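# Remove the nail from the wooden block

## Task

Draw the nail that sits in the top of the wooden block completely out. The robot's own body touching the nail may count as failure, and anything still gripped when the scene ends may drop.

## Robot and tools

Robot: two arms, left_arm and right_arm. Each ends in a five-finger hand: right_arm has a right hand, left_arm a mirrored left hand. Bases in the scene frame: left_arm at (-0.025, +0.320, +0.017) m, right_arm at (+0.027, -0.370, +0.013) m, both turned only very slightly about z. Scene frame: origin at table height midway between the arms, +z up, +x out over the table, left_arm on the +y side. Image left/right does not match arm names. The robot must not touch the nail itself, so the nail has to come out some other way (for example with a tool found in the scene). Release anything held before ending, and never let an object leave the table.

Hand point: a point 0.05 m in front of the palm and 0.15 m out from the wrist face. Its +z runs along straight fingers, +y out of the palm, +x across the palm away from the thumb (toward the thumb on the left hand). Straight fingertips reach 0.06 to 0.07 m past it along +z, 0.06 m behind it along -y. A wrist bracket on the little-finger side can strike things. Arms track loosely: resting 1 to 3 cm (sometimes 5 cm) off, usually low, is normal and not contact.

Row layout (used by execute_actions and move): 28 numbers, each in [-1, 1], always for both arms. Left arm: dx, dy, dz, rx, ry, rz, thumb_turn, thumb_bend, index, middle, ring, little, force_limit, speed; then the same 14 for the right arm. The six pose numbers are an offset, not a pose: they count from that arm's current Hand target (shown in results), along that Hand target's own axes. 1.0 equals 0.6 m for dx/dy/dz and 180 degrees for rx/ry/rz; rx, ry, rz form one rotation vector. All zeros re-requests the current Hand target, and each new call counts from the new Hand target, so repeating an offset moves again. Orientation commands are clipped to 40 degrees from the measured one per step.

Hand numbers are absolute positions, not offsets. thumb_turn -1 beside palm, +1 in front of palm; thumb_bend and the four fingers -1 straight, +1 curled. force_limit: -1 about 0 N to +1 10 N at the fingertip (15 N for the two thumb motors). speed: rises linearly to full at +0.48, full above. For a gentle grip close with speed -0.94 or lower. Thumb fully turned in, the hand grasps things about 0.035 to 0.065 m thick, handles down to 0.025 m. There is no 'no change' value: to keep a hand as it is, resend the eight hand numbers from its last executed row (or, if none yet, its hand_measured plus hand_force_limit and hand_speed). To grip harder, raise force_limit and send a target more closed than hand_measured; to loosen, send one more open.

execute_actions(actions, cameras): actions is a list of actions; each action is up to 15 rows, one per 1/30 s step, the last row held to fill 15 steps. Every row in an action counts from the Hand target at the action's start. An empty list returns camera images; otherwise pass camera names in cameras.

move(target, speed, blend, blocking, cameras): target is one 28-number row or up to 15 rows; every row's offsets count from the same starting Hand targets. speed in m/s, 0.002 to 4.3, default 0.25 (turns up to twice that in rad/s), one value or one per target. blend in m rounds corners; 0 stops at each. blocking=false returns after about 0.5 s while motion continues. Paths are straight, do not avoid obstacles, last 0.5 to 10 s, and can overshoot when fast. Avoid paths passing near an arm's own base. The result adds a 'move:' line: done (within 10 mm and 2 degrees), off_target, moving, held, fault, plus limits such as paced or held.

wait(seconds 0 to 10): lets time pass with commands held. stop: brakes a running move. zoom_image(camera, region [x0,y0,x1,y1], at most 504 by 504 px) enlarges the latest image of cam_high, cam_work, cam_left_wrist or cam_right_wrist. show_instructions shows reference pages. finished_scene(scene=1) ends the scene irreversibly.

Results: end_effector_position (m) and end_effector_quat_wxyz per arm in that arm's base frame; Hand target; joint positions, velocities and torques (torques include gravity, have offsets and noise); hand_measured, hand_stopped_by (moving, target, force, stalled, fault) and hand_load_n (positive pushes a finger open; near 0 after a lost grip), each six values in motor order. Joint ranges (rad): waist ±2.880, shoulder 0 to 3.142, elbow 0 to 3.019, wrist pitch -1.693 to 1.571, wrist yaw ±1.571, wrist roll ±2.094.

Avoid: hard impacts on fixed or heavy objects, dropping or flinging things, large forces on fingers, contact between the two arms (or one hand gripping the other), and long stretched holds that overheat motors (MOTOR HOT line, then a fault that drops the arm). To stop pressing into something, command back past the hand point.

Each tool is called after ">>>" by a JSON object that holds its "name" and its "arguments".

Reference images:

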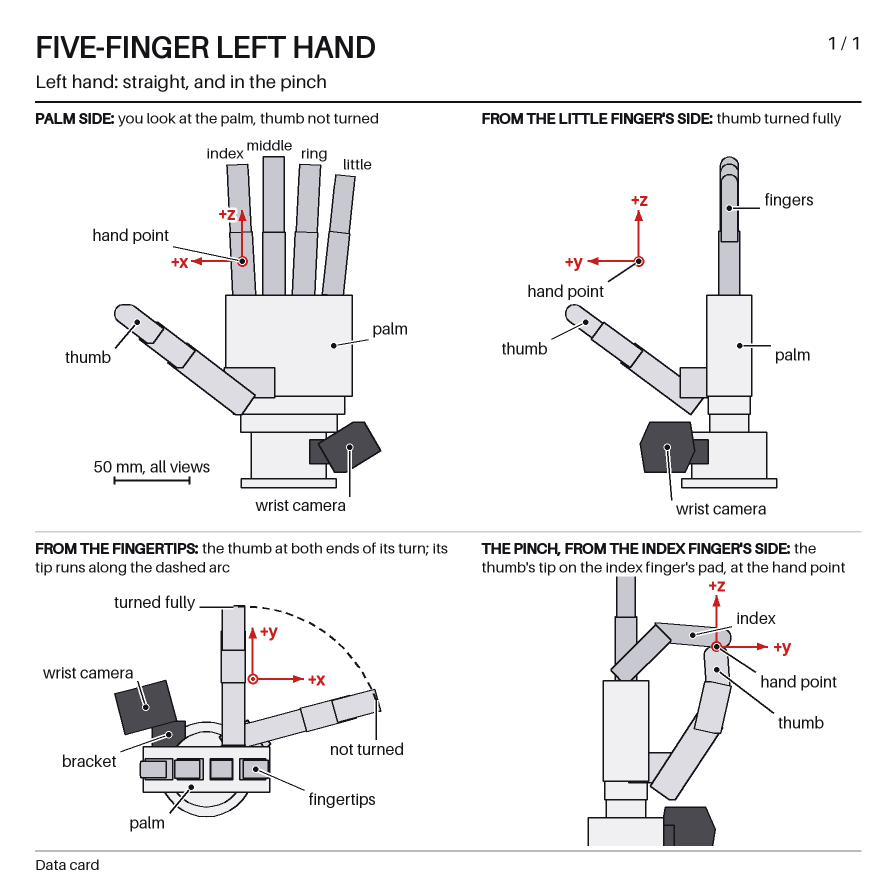

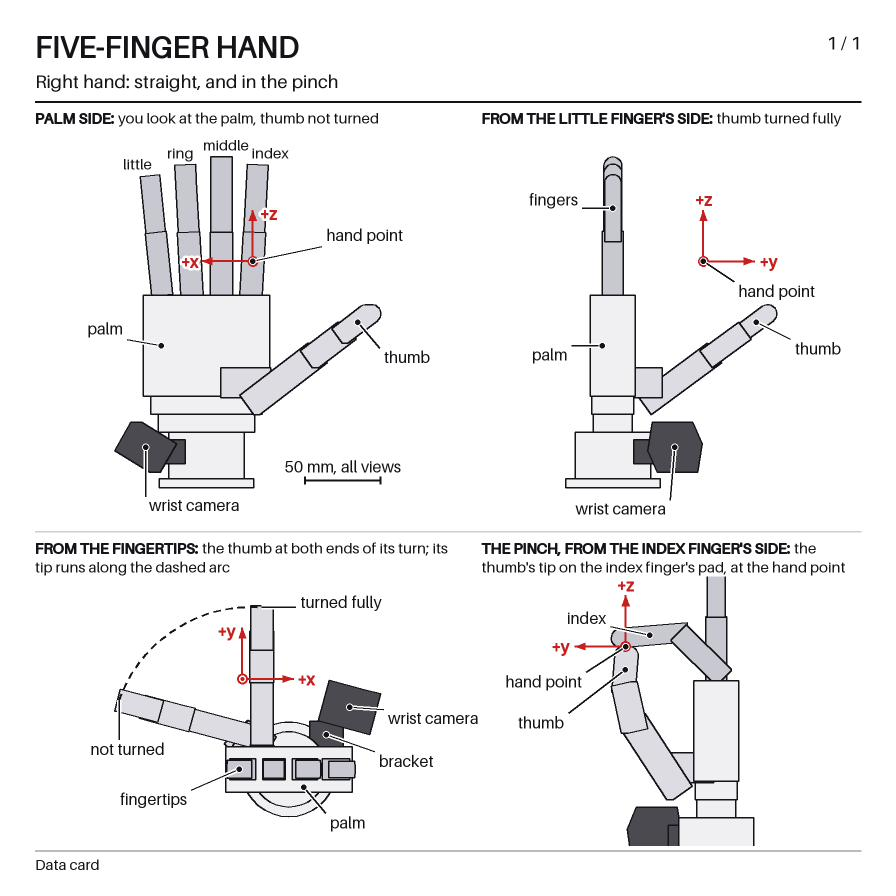

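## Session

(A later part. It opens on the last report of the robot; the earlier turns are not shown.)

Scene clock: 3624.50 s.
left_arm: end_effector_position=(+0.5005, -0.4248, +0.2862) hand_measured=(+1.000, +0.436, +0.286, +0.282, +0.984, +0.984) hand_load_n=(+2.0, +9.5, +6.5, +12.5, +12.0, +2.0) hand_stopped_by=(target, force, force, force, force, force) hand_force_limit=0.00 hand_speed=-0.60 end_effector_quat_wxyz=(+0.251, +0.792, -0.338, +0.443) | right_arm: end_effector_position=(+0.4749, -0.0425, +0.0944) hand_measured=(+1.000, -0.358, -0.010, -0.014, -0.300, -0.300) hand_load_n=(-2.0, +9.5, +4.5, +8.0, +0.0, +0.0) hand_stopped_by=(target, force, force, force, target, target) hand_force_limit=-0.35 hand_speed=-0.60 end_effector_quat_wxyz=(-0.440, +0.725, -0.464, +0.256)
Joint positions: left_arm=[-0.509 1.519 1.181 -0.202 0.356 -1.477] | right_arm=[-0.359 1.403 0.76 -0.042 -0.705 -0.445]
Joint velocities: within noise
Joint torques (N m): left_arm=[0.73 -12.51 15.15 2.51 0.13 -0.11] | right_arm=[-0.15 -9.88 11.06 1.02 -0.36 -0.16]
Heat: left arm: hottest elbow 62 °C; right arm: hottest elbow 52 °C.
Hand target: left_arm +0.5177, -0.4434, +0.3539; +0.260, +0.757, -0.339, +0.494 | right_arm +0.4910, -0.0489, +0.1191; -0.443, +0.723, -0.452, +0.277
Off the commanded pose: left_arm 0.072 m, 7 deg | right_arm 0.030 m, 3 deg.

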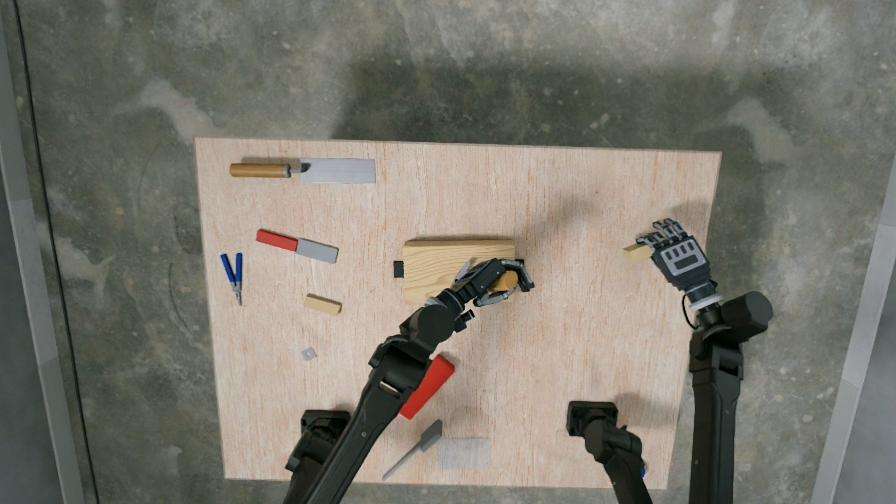

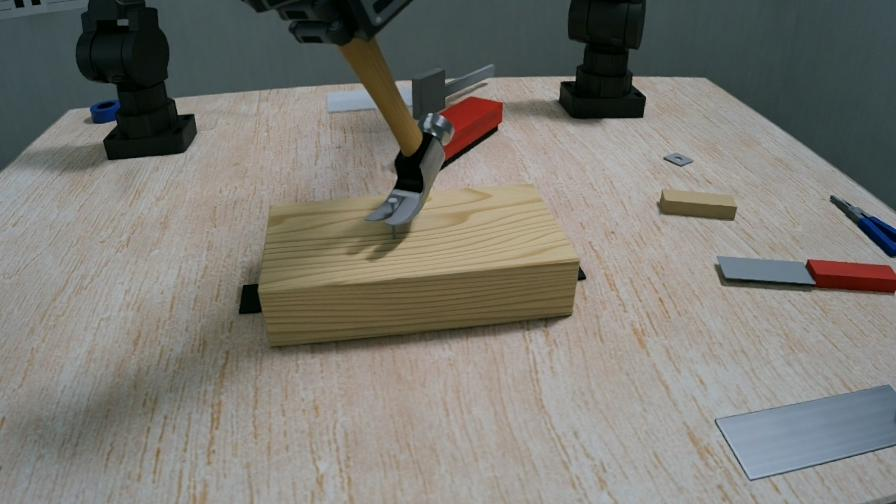

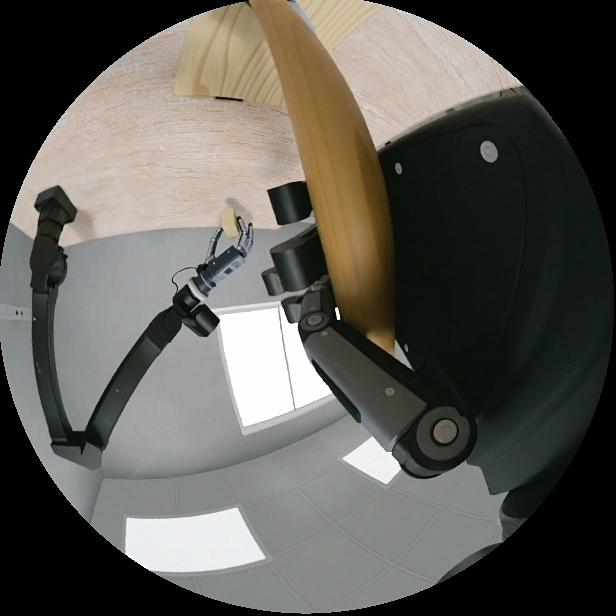

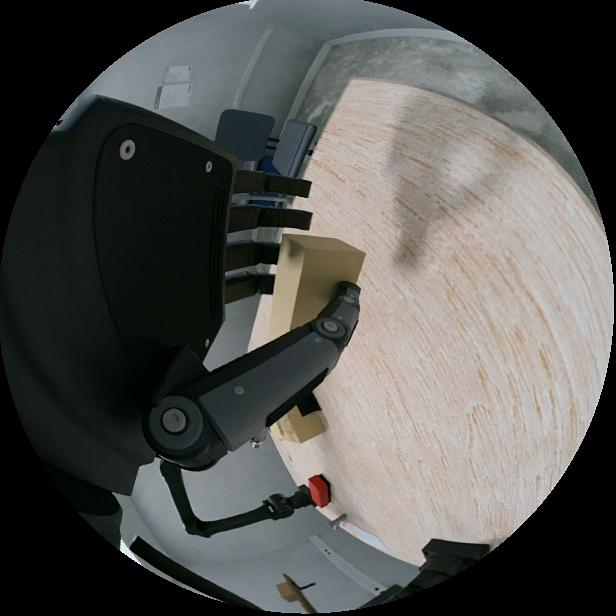

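>>> {"name": "move", "arguments": {"target": [-0.0123,-0.0008,0.005,0,0,0,1,1,1,1,1,1,0,-0.6,0,0,0,0,0,0,1,0.1,0.2,0.2,-0.3,-0.3,-0.35,-0.6], "speed": 0.05, "cameras": ["cam_high","cam_work"]}}

>>> {"name": "zoom_image", "arguments": {"camera": "cam_work", "region": [360, 130, 480, 250]}}

Scene clock: 3749.43 s.
left_arm: end_effector_position=(+0.5007, -0.4249, +0.2855) hand_measured=(+1.000, +0.436, +0.286, +0.282, +0.984, +0.984) hand_load_n=(+2.0, +9.5, +6.5, +12.5, +12.0, +2.0) hand_stopped_by=(target, force, force, force, force, force) hand_force_limit=0.00 hand_speed=-0.60 end_effector_quat_wxyz=(+0.251, +0.792, -0.337, +0.442) | right_arm: end_effector_position=(+0.4749, -0.0425, +0.0944) hand_measured=(+1.000, -0.358, -0.010, -0.014, -0.300, -0.300) hand_load_n=(-2.0, +9.5, +4.5, +8.0, +0.0, +0.0) hand_stopped_by=(target, force, force, force, target, target) hand_force_limit=-0.35 hand_speed=-0.60 end_effector_quat_wxyz=(-0.440, +0.725, -0.464, +0.256)
Joint positions: left_arm=[-0.509 1.52 1.181 -0.202 0.356 -1.477] | right_arm=[-0.359 1.403 0.76 -0.042 -0.705 -0.445]
Joint torques (N m): left_arm=[0.67 -12.1 14.22 3.36 0.12 -0.1] | right_arm=[0.09 -9.93 10.99 0.98 -0.36 -0.14]
Heat: left arm: hottest elbow 64 °C; right arm: hottest elbow 52 °C.
Hand target: left_arm +0.5178, -0.4435, +0.3457; +0.260, +0.758, -0.339, +0.494 | right_arm +0.4910, -0.0489, +0.1191; -0.443, +0.723, -0.452, +0.277
Off the commanded pose: left_arm 0.065 m, 7 deg | right_arm 0.030 m, 3 deg.
move: off_target (left_arm, right_arm)
Images, in order (width x height): cam_high 896x504, cam_work 896x504.

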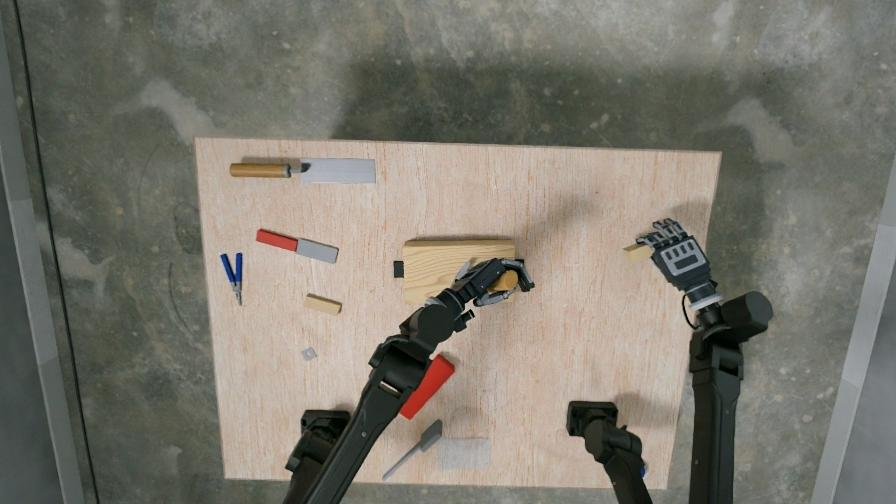

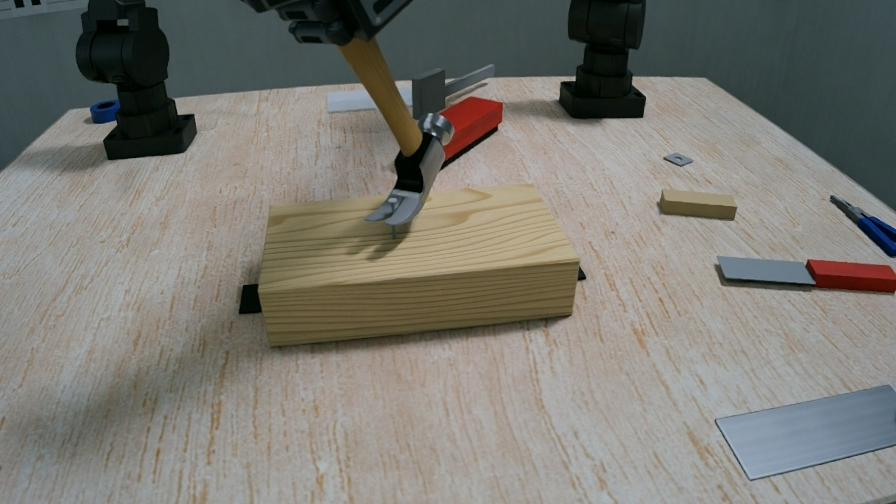

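Scaled by 4.200 from the camera's 896x504 image, which has a finer 1280x720 frame.

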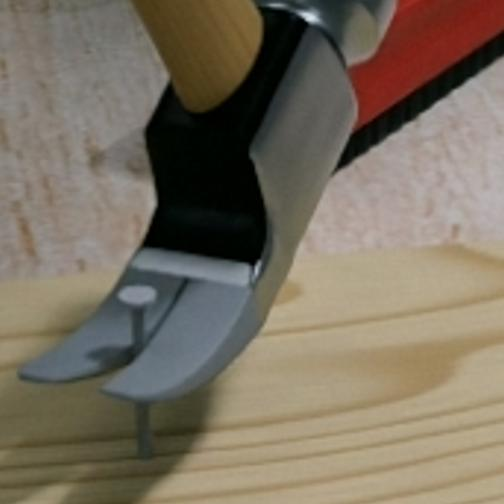

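>>> {"name": "move", "arguments": {"target": [-0.0267,0.0130,-0.0412,0,0,0,1,1,1,1,1,1,0,-0.6,0,0,0,0,0,0,1,0.1,0.2,0.2,-0.3,-0.3,-0.35,-0.6], "speed": 0.08, "cameras": ["cam_high","cam_work"]}}

>>> {"name": "zoom_image", "arguments": {"camera": "cam_work", "region": [360, 130, 480, 250]}}

Scene clock: 3758.13 s.
left_arm: end_effector_position=(+0.4929, -0.4206, +0.2879) hand_measured=(+1.000, +0.436, +0.286, +0.282, +0.984, +0.984) hand_load_n=(+2.0, +9.5, +7.0, +12.5, +9.5, +4.5) hand_stopped_by=(target, force, force, force, force, force) hand_force_limit=0.00 hand_speed=-0.60 end_effector_quat_wxyz=(+0.251, +0.789, -0.338, +0.448) | right_arm: end_effector_position=(+0.4749, -0.0425, +0.0944) hand_measured=(+1.000, -0.358, -0.010, -0.014, -0.300, -0.300) hand_load_n=(-2.0, +9.0, +4.5, +8.0, +0.0, +0.0) hand_stopped_by=(target, force, force, force, target, target) hand_force_limit=-0.35 hand_speed=-0.60 end_effector_quat_wxyz=(-0.440, +0.725, -0.464, +0.256)
Joint positions: left_arm=[-0.509 1.495 1.152 -0.186 0.356 -1.475] | right_arm=[-0.359 1.403 0.76 -0.042 -0.705 -0.445]
Joint torques (N m): left_arm=[0.97 -14.27 10.24 3.44 0.26 -0.1] | right_arm=[0.03 -9.93 11.02 1.03 -0.34 -0.15]
Heat: left arm: hottest elbow 64 °C; right arm: hottest elbow 52 °C.
Hand target: left_arm +0.4931, -0.4263, +0.3407; +0.260, +0.758, -0.339, +0.494 | right_arm +0.4910, -0.0489, +0.1191; -0.443, +0.723, -0.452, +0.277
Off the commanded pose: left_arm 0.053 m, 6 deg | right_arm 0.030 m, 3 deg.
move: off_target (left_arm, right_arm)
Images, in order (width x height): cam_high 896x504, cam_work 896x504.

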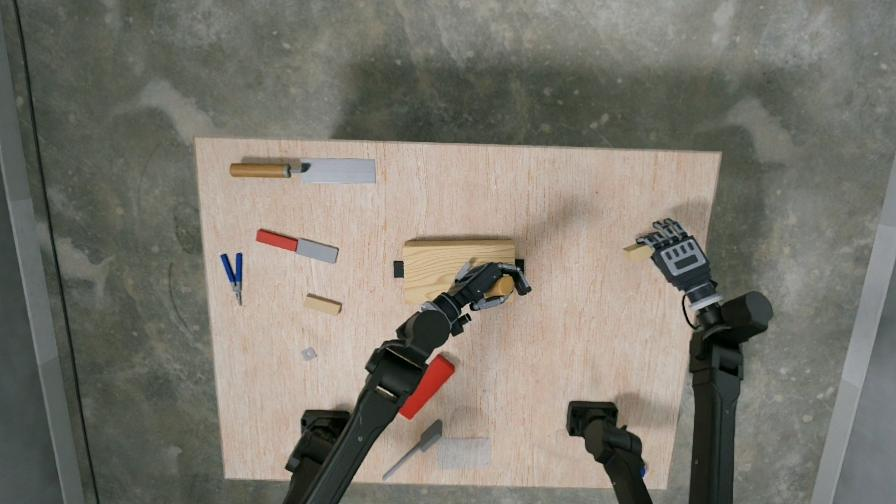

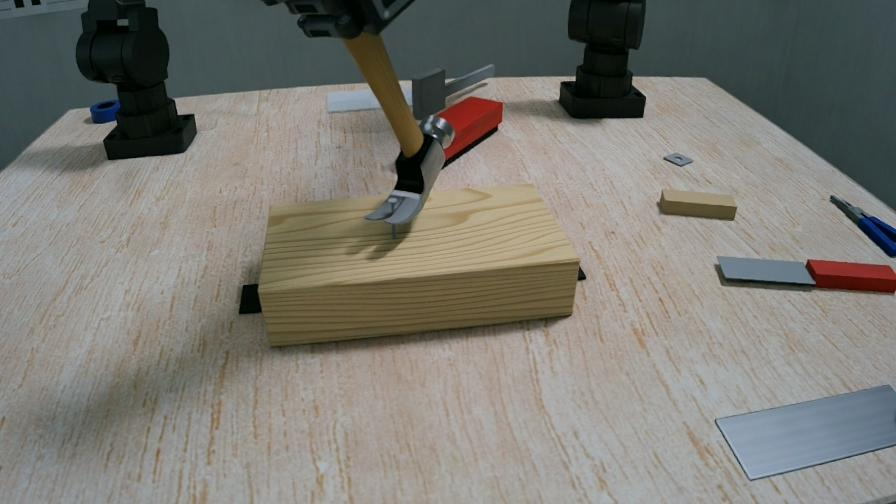

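Scaled by 4.200 from the camera's 896x504 image, which has a finer 1280x720 frame.

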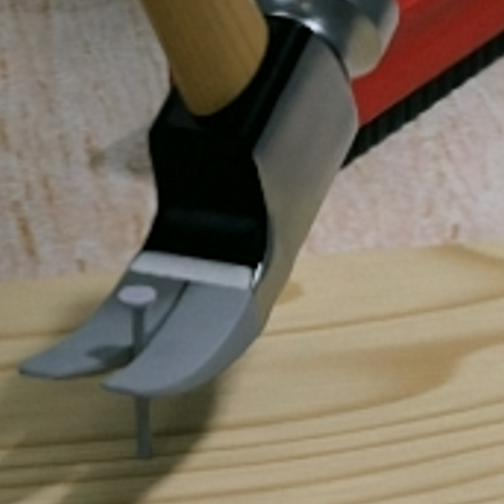

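>>> {"name": "move", "arguments": {"target": [-0.0220,0.0110,-0.0420,0,0,0,1,1,1,1,1,1,0,-0.6,0,0,0,0,0,0,1,0.1,0.2,0.2,-0.3,-0.3,-0.35,-0.6], "speed": 0.08, "cameras": ["cam_high","cam_work"]}}

>>> {"name": "zoom_image", "arguments": {"camera": "cam_work", "region": [360, 130, 480, 250]}}

Scene clock: 3764.47 s.
left_arm: end_effector_position=(+0.4689, -0.4084, +0.2922) hand_measured=(+1.000, +0.436, +0.286, +0.282, +0.984, +0.984) hand_load_n=(+1.5, +10.0, +6.5, +12.0, +8.5, +7.0) hand_stopped_by=(target, force, force, force, force, force) hand_force_limit=0.00 hand_speed=-0.60 end_effector_quat_wxyz=(+0.251, +0.781, -0.344, +0.458) | right_arm: end_effector_position=(+0.4749, -0.0425, +0.0944) hand_measured=(+1.000, -0.358, -0.010, -0.014, -0.300, -0.300) hand_load_n=(-2.0, +9.5, +4.5, +8.0, +0.0, +0.0) hand_stopped_by=(target, force, force, force, target, target) hand_force_limit=-0.35 hand_speed=-0.60 end_effector_quat_wxyz=(-0.440, +0.725, -0.464, +0.256)
Joint positions: left_arm=[-0.509 1.424 1.076 -0.161 0.361 -1.463] | right_arm=[-0.359 1.403 0.76 -0.042 -0.705 -0.445]
Joint torques (N m): left_arm=[1.55 -13.39 10.11 2.76 0.37 -0.19] | right_arm=[0.09 -9.88 10.99 1.01 -0.36 -0.14]
Heat: left arm: hottest elbow 61 °C; right arm: hottest elbow 52 °C.
Hand target: left_arm +0.4698, -0.4088, +0.3385; +0.260, +0.757, -0.339, +0.494 | right_arm +0.4910, -0.0489, +0.1191; -0.443, +0.723, -0.452, +0.277
Off the commanded pose: left_arm 0.046 m, 5 deg | right_arm 0.030 m, 3 deg.
move: off_target (left_arm, right_arm)
Images, in order (width x height): cam_high 896x504, cam_work 896x504.

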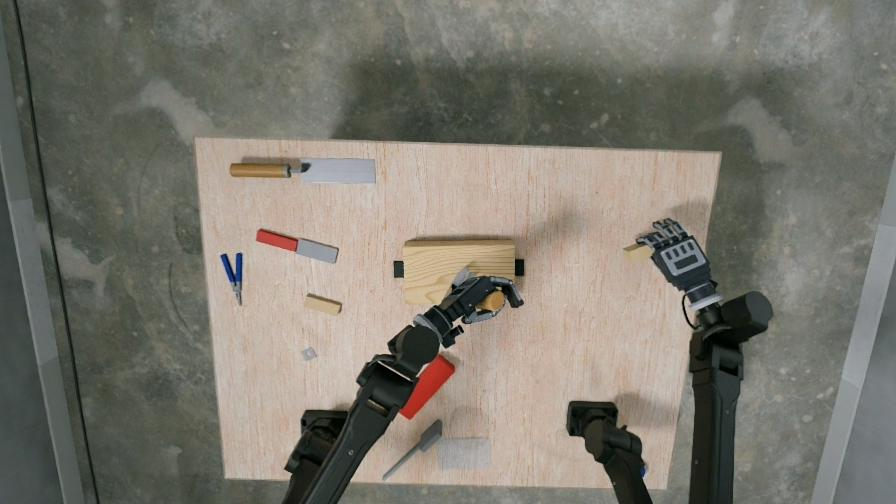

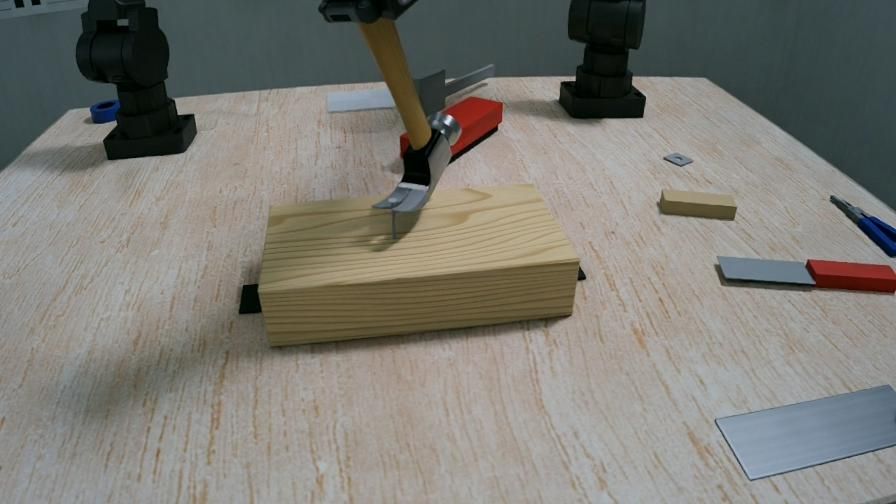

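Scaled by 4.200 from the camera's 896x504 image, which has a finer 1280x720 frame.

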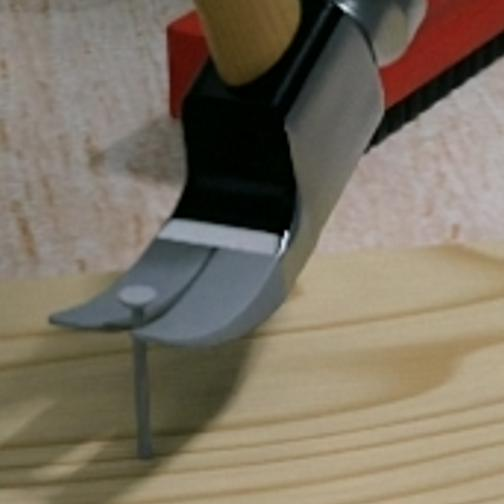

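>>> {"name": "move", "arguments": {"target": [-0.0154,-0.0010,0.0063,-0.0016,-0.032,-0.009,1,1,1,1,1,1,0,-0.6,0,0,0,0,0,0,1,0.1,0.2,0.2,-0.3,-0.3,-0.35,-0.6], "speed": 0.08, "cameras": ["cam_high","cam_work"]}}

>>> {"name": "zoom_image", "arguments": {"camera": "cam_work", "region": [360, 130, 480, 250]}}

Scene clock: 3776.27 s.
left_arm: end_effector_position=(+0.4580, -0.4021, +0.2669) hand_measured=(+1.000, +0.436, +0.286, +0.282, +0.984, +0.984) hand_load_n=(+1.5, +10.0, +6.5, +12.0, +8.5, +7.0) hand_stopped_by=(target, force, force, force, force, force) hand_force_limit=0.00 hand_speed=-0.60 end_effector_quat_wxyz=(+0.243, +0.809, -0.347, +0.408) | right_arm: end_effector_position=(+0.4749, -0.0425, +0.0944) hand_measured=(+1.000, -0.358, -0.010, -0.014, -0.300, -0.300) hand_load_n=(-2.0, +9.0, +4.5, +8.0, +0.0, +0.0) hand_stopped_by=(target, force, force, force, target, target) hand_force_limit=-0.35 hand_speed=-0.60 end_effector_quat_wxyz=(-0.440, +0.725, -0.464, +0.256)
Joint positions: left_arm=[-0.509 1.424 1.076 -0.28 0.359 -1.455] | right_arm=[-0.359 1.403 0.76 -0.042 -0.705 -0.445]
Joint torques (N m): left_arm=[1.44 -12.86 13.3 1.51 0.26 -0.15] | right_arm=[0.03 -9.93 10.97 1.06 -0.34 -0.15]
Heat: left arm: hottest elbow 57 °C; right arm: hottest elbow 52 °C.
Hand target: left_arm +0.4698, -0.4087, +0.3283; +0.251, +0.785, -0.342, +0.451 | right_arm +0.4910, -0.0489, +0.1191; -0.443, +0.723, -0.452, +0.277
Off the commanded pose: left_arm 0.063 m, 6 deg | right_arm 0.030 m, 3 deg.
move: off_target (left_arm, right_arm)
Images, in order (width x height): cam_high 896x504, cam_work 896x504.

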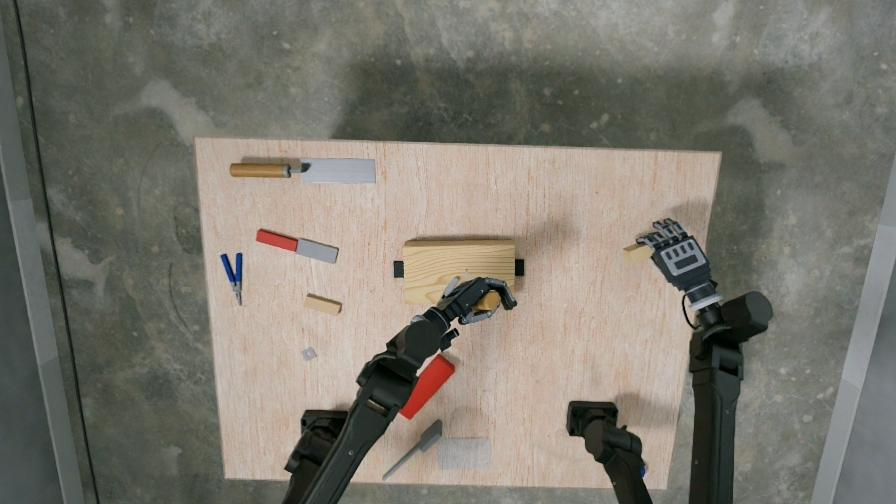

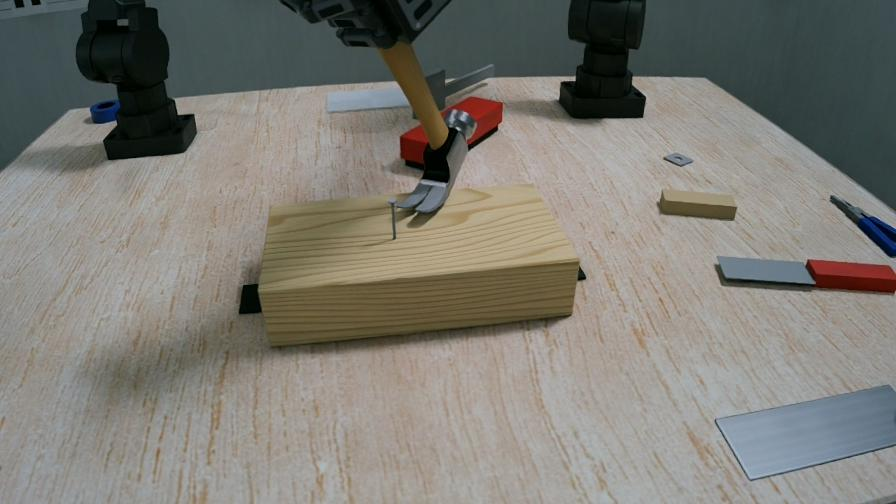

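Scaled by 4.200 from the camera's 896x504 image, which has a finer 1280x720 frame.

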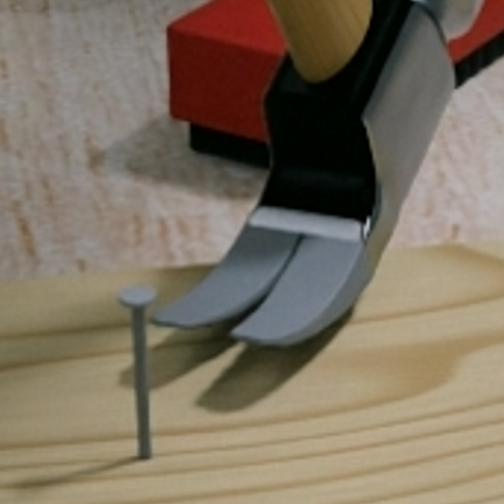

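>>> {"name": "move", "arguments": {"target": [[0.0497,0.0203,-0.081,0,0,0,1,1,1,1,1,1,0,-0.6,0,-0.1114,-0.0568,0,0,0,1,0.1,0.2,0.2,-0.3,-0.3,-0.35,-0.6],[-0.0641,-0.2599,-0.3172,0.1075,0.0105,-0.057,1,1,1,1,1,1,0,-0.6,0,-0.1114,-0.0568,0,0,0,1,0.1,0.2,0.2,-0.3,-0.3,-0.35,-0.6]], "speed": 0.25, "blend": 0.02, "cameras": ["all"]}}

Scene clock: 3805.83 s.
left_arm: end_effector_position=(+0.4742, -0.1669, +0.3403) hand_measured=(+1.000, +0.436, +0.286, +0.282, +0.984, +0.984) hand_load_n=(+1.5, +10.0, +6.5, +12.0, +8.5, +7.0) hand_stopped_by=(target, force, force, force, force, force) hand_force_limit=0.00 hand_speed=-0.60 end_effector_quat_wxyz=(+0.160, +0.848, -0.190, +0.467) | right_arm: end_effector_position=(+0.4788, -0.0441, +0.1757) hand_measured=(+1.000, -0.358, -0.010, -0.014, -0.300, -0.300) hand_load_n=(-2.0, +9.0, +4.5, +8.0, +0.0, +0.0) hand_stopped_by=(target, force, force, force, target, target) hand_force_limit=-0.35 hand_speed=-0.60 end_effector_quat_wxyz=(-0.441, +0.724, -0.459, +0.265)
Joint positions: left_arm=[-0.061 1.087 0.96 -0.467 0.416 -1.414] | right_arm=[-0.359 1.283 0.886 -0.268 -0.704 -0.445]
Joint torques (N m): left_arm=[2.08 -8 10.5 1.54 0.44 -0.17] | right_arm=[0.09 -7.94 12 1.05 -0.39 -0.15]
Heat: left arm: hottest elbow 53 °C; right arm: hottest elbow 52 °C.
Hand target: left_arm +0.4730, -0.1631, +0.3701; +0.160, +0.836, -0.186, +0.490 | right_arm +0.4910, -0.0489, +0.1941; -0.443, +0.723, -0.452, +0.277
Off the commanded pose: left_arm 0.030 m, 3 deg | right_arm 0.023 m, 2 deg.
move: off_target (left_arm, right_arm)

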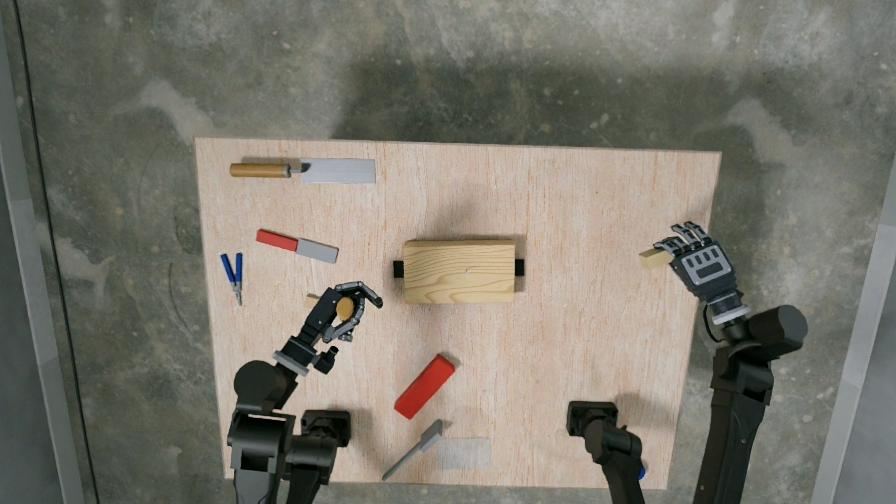

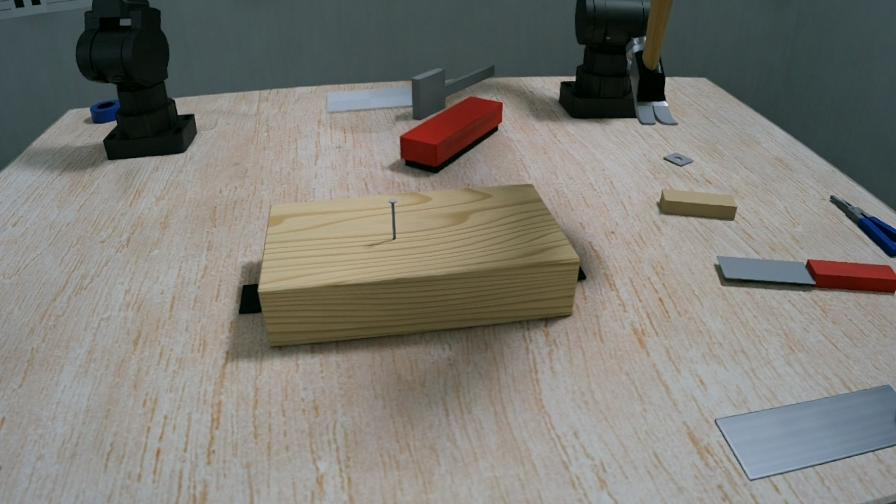

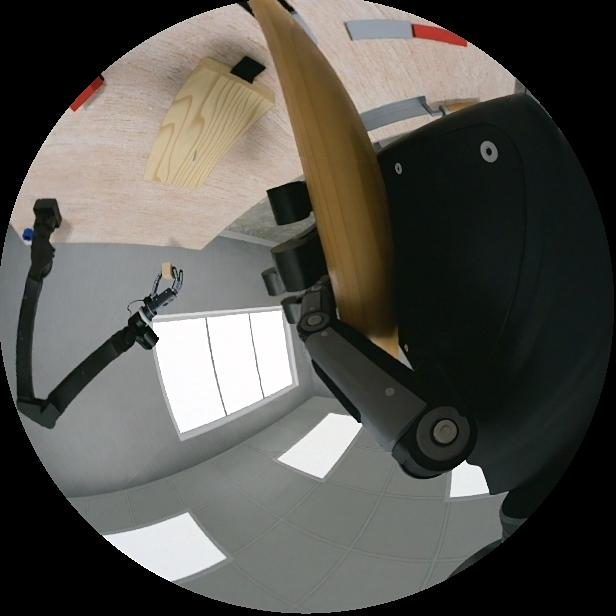

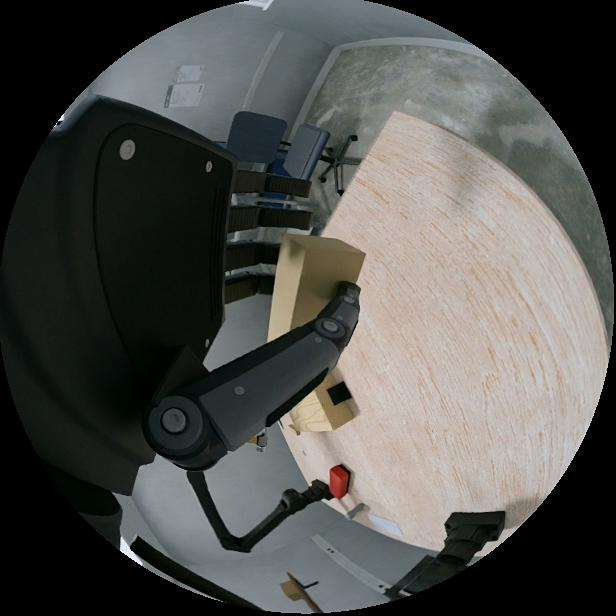

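>>> {"name": "move", "arguments": {"target": [0,0,0,0,0,0,1,1,1,1,1,1,0,-0.6,-0.7437,-0.0648,0.1268,0,-0.1337,-0.0681,1,0.1,0.2,0.2,-0.3,-0.3,-0.35,-0.6], "speed": 0.25, "cameras": ["all"]}}

Scene clock: 3814.13 s.
left_arm: end_effector_position=(+0.4742, -0.1669, +0.3403) hand_measured=(+1.000, +0.436, +0.286, +0.282, +0.984, +0.984) hand_load_n=(+1.5, +10.0, +6.5, +12.0, +8.5, +7.5) hand_stopped_by=(target, force, force, force, force, force) hand_force_limit=0.00 hand_speed=-0.60 end_effector_quat_wxyz=(+0.160, +0.848, -0.190, +0.467) | right_arm: end_effector_position=(+0.3547, +0.3716, +0.1656) hand_measured=(+1.000, -0.358, -0.010, -0.014, -0.300, -0.300) hand_load_n=(-2.0, +9.0, +4.5, +8.0, +0.0, +0.0) hand_stopped_by=(target, force, force, force, target, target) hand_force_limit=-0.35 hand_speed=-0.60 end_effector_quat_wxyz=(-0.470, +0.824, -0.277, +0.153)
Joint positions: left_arm=[-0.061 1.087 0.96 -0.467 0.416 -1.414] | right_arm=[0.685 1.269 0.846 -0.128 -0.212 -0.119]
Joint torques (N m): left_arm=[2.08 -7.94 10.48 1.54 0.44 -0.18] | right_arm=[0.85 -7.24 12.78 3.02 -0.08 0]
Heat: left arm: hottest elbow 52 °C; right arm: hottest elbow 51 °C.
Hand target: left_arm +0.4731, -0.1631, +0.3701; +0.160, +0.836, -0.186, +0.490 | right_arm +0.3722, +0.3897, +0.1938; -0.495, +0.809, -0.271, +0.166
Off the commanded pose: left_arm 0.030 m, 3 deg | right_arm 0.038 m, 4 deg.
move: off_target (left_arm, right_arm)

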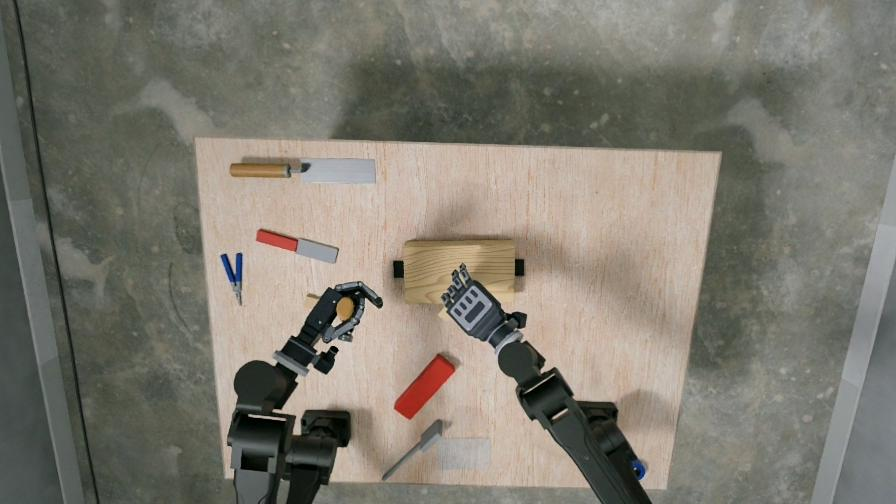

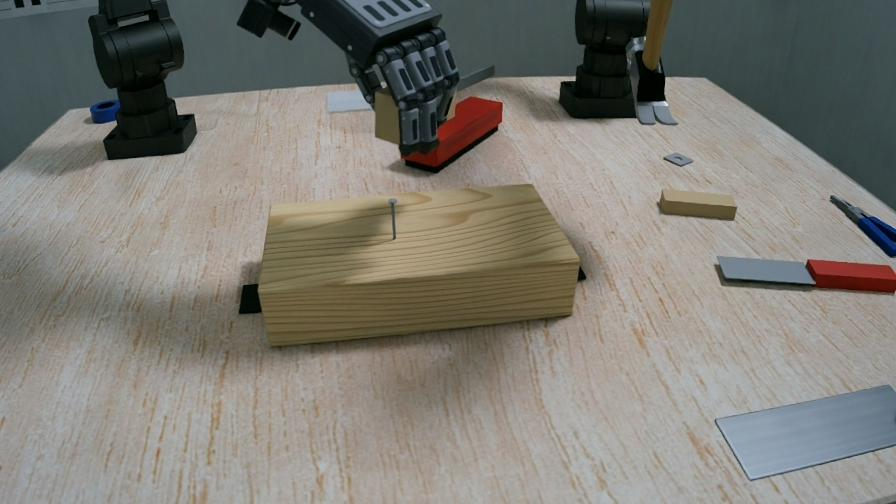

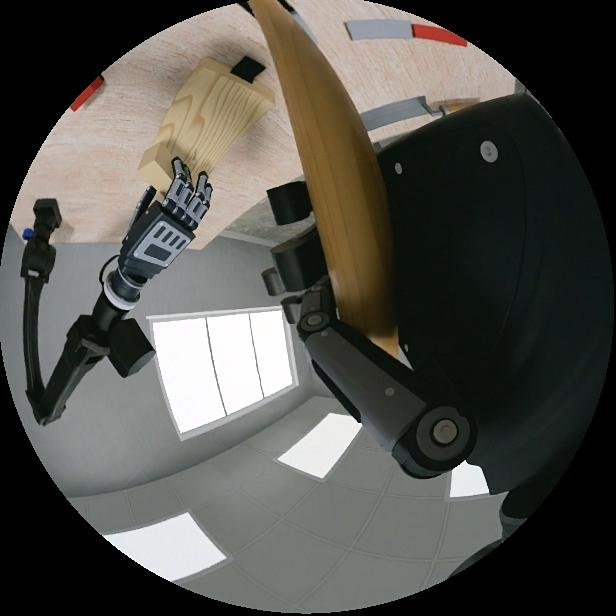

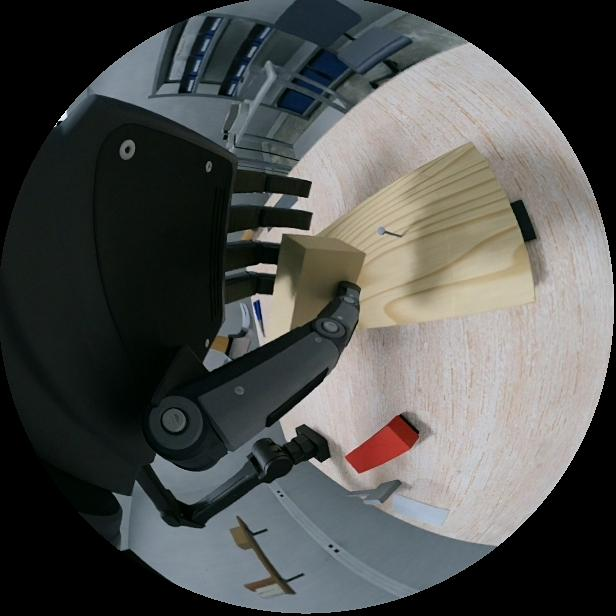

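>>> {"name": "zoom_image", "arguments": {"camera": "cam_high", "region": [400, 230, 530, 360]}}

>>> {"name": "zoom_image", "arguments": {"camera": "cam_right_wrist", "region": [200, 130, 560, 490]}}

>>> {"name": "zoom_image", "arguments": {"camera": "cam_work", "region": [320, 40, 520, 240]}}

Scaled by 3.877 from the camera's 896x504 image, which has a finer 1280x720 frame.

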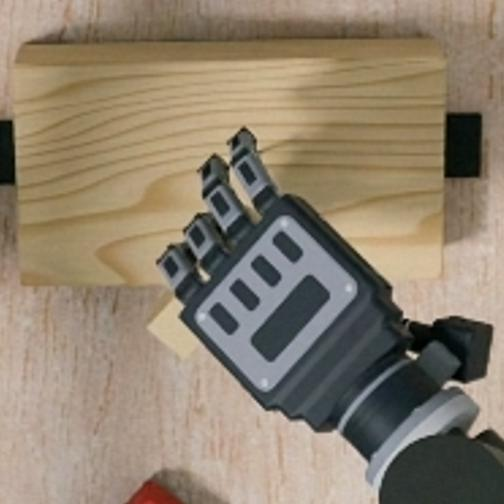

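Scaled by 1.400 from the camera's 616x616 image, which has a finer 880x880 frame.

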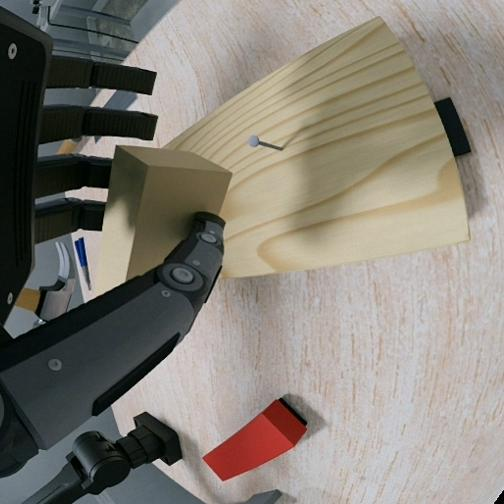

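Scaled by 2.520 from the camera's 896x504 image, which has a finer 1280x720 frame.

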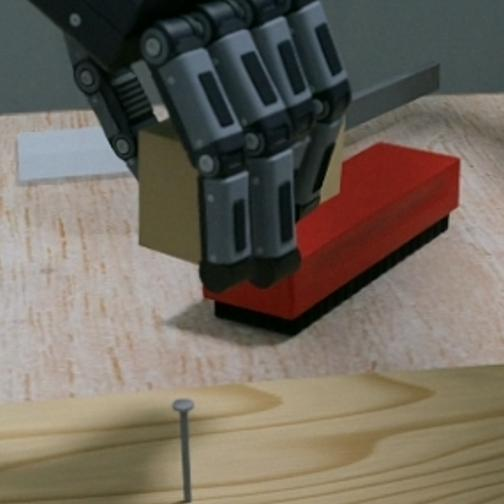

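>>> {"name": "zoom_image", "arguments": {"camera": "cam_work", "region": [350, 40, 470, 160]}}

Scaled by 4.200 from the camera's 896x504 image, which has a finer 1280x720 frame.

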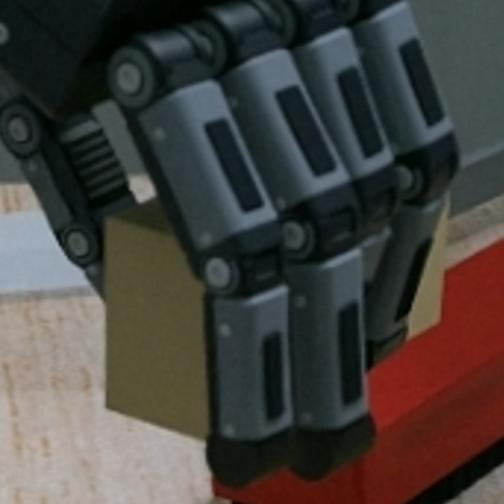

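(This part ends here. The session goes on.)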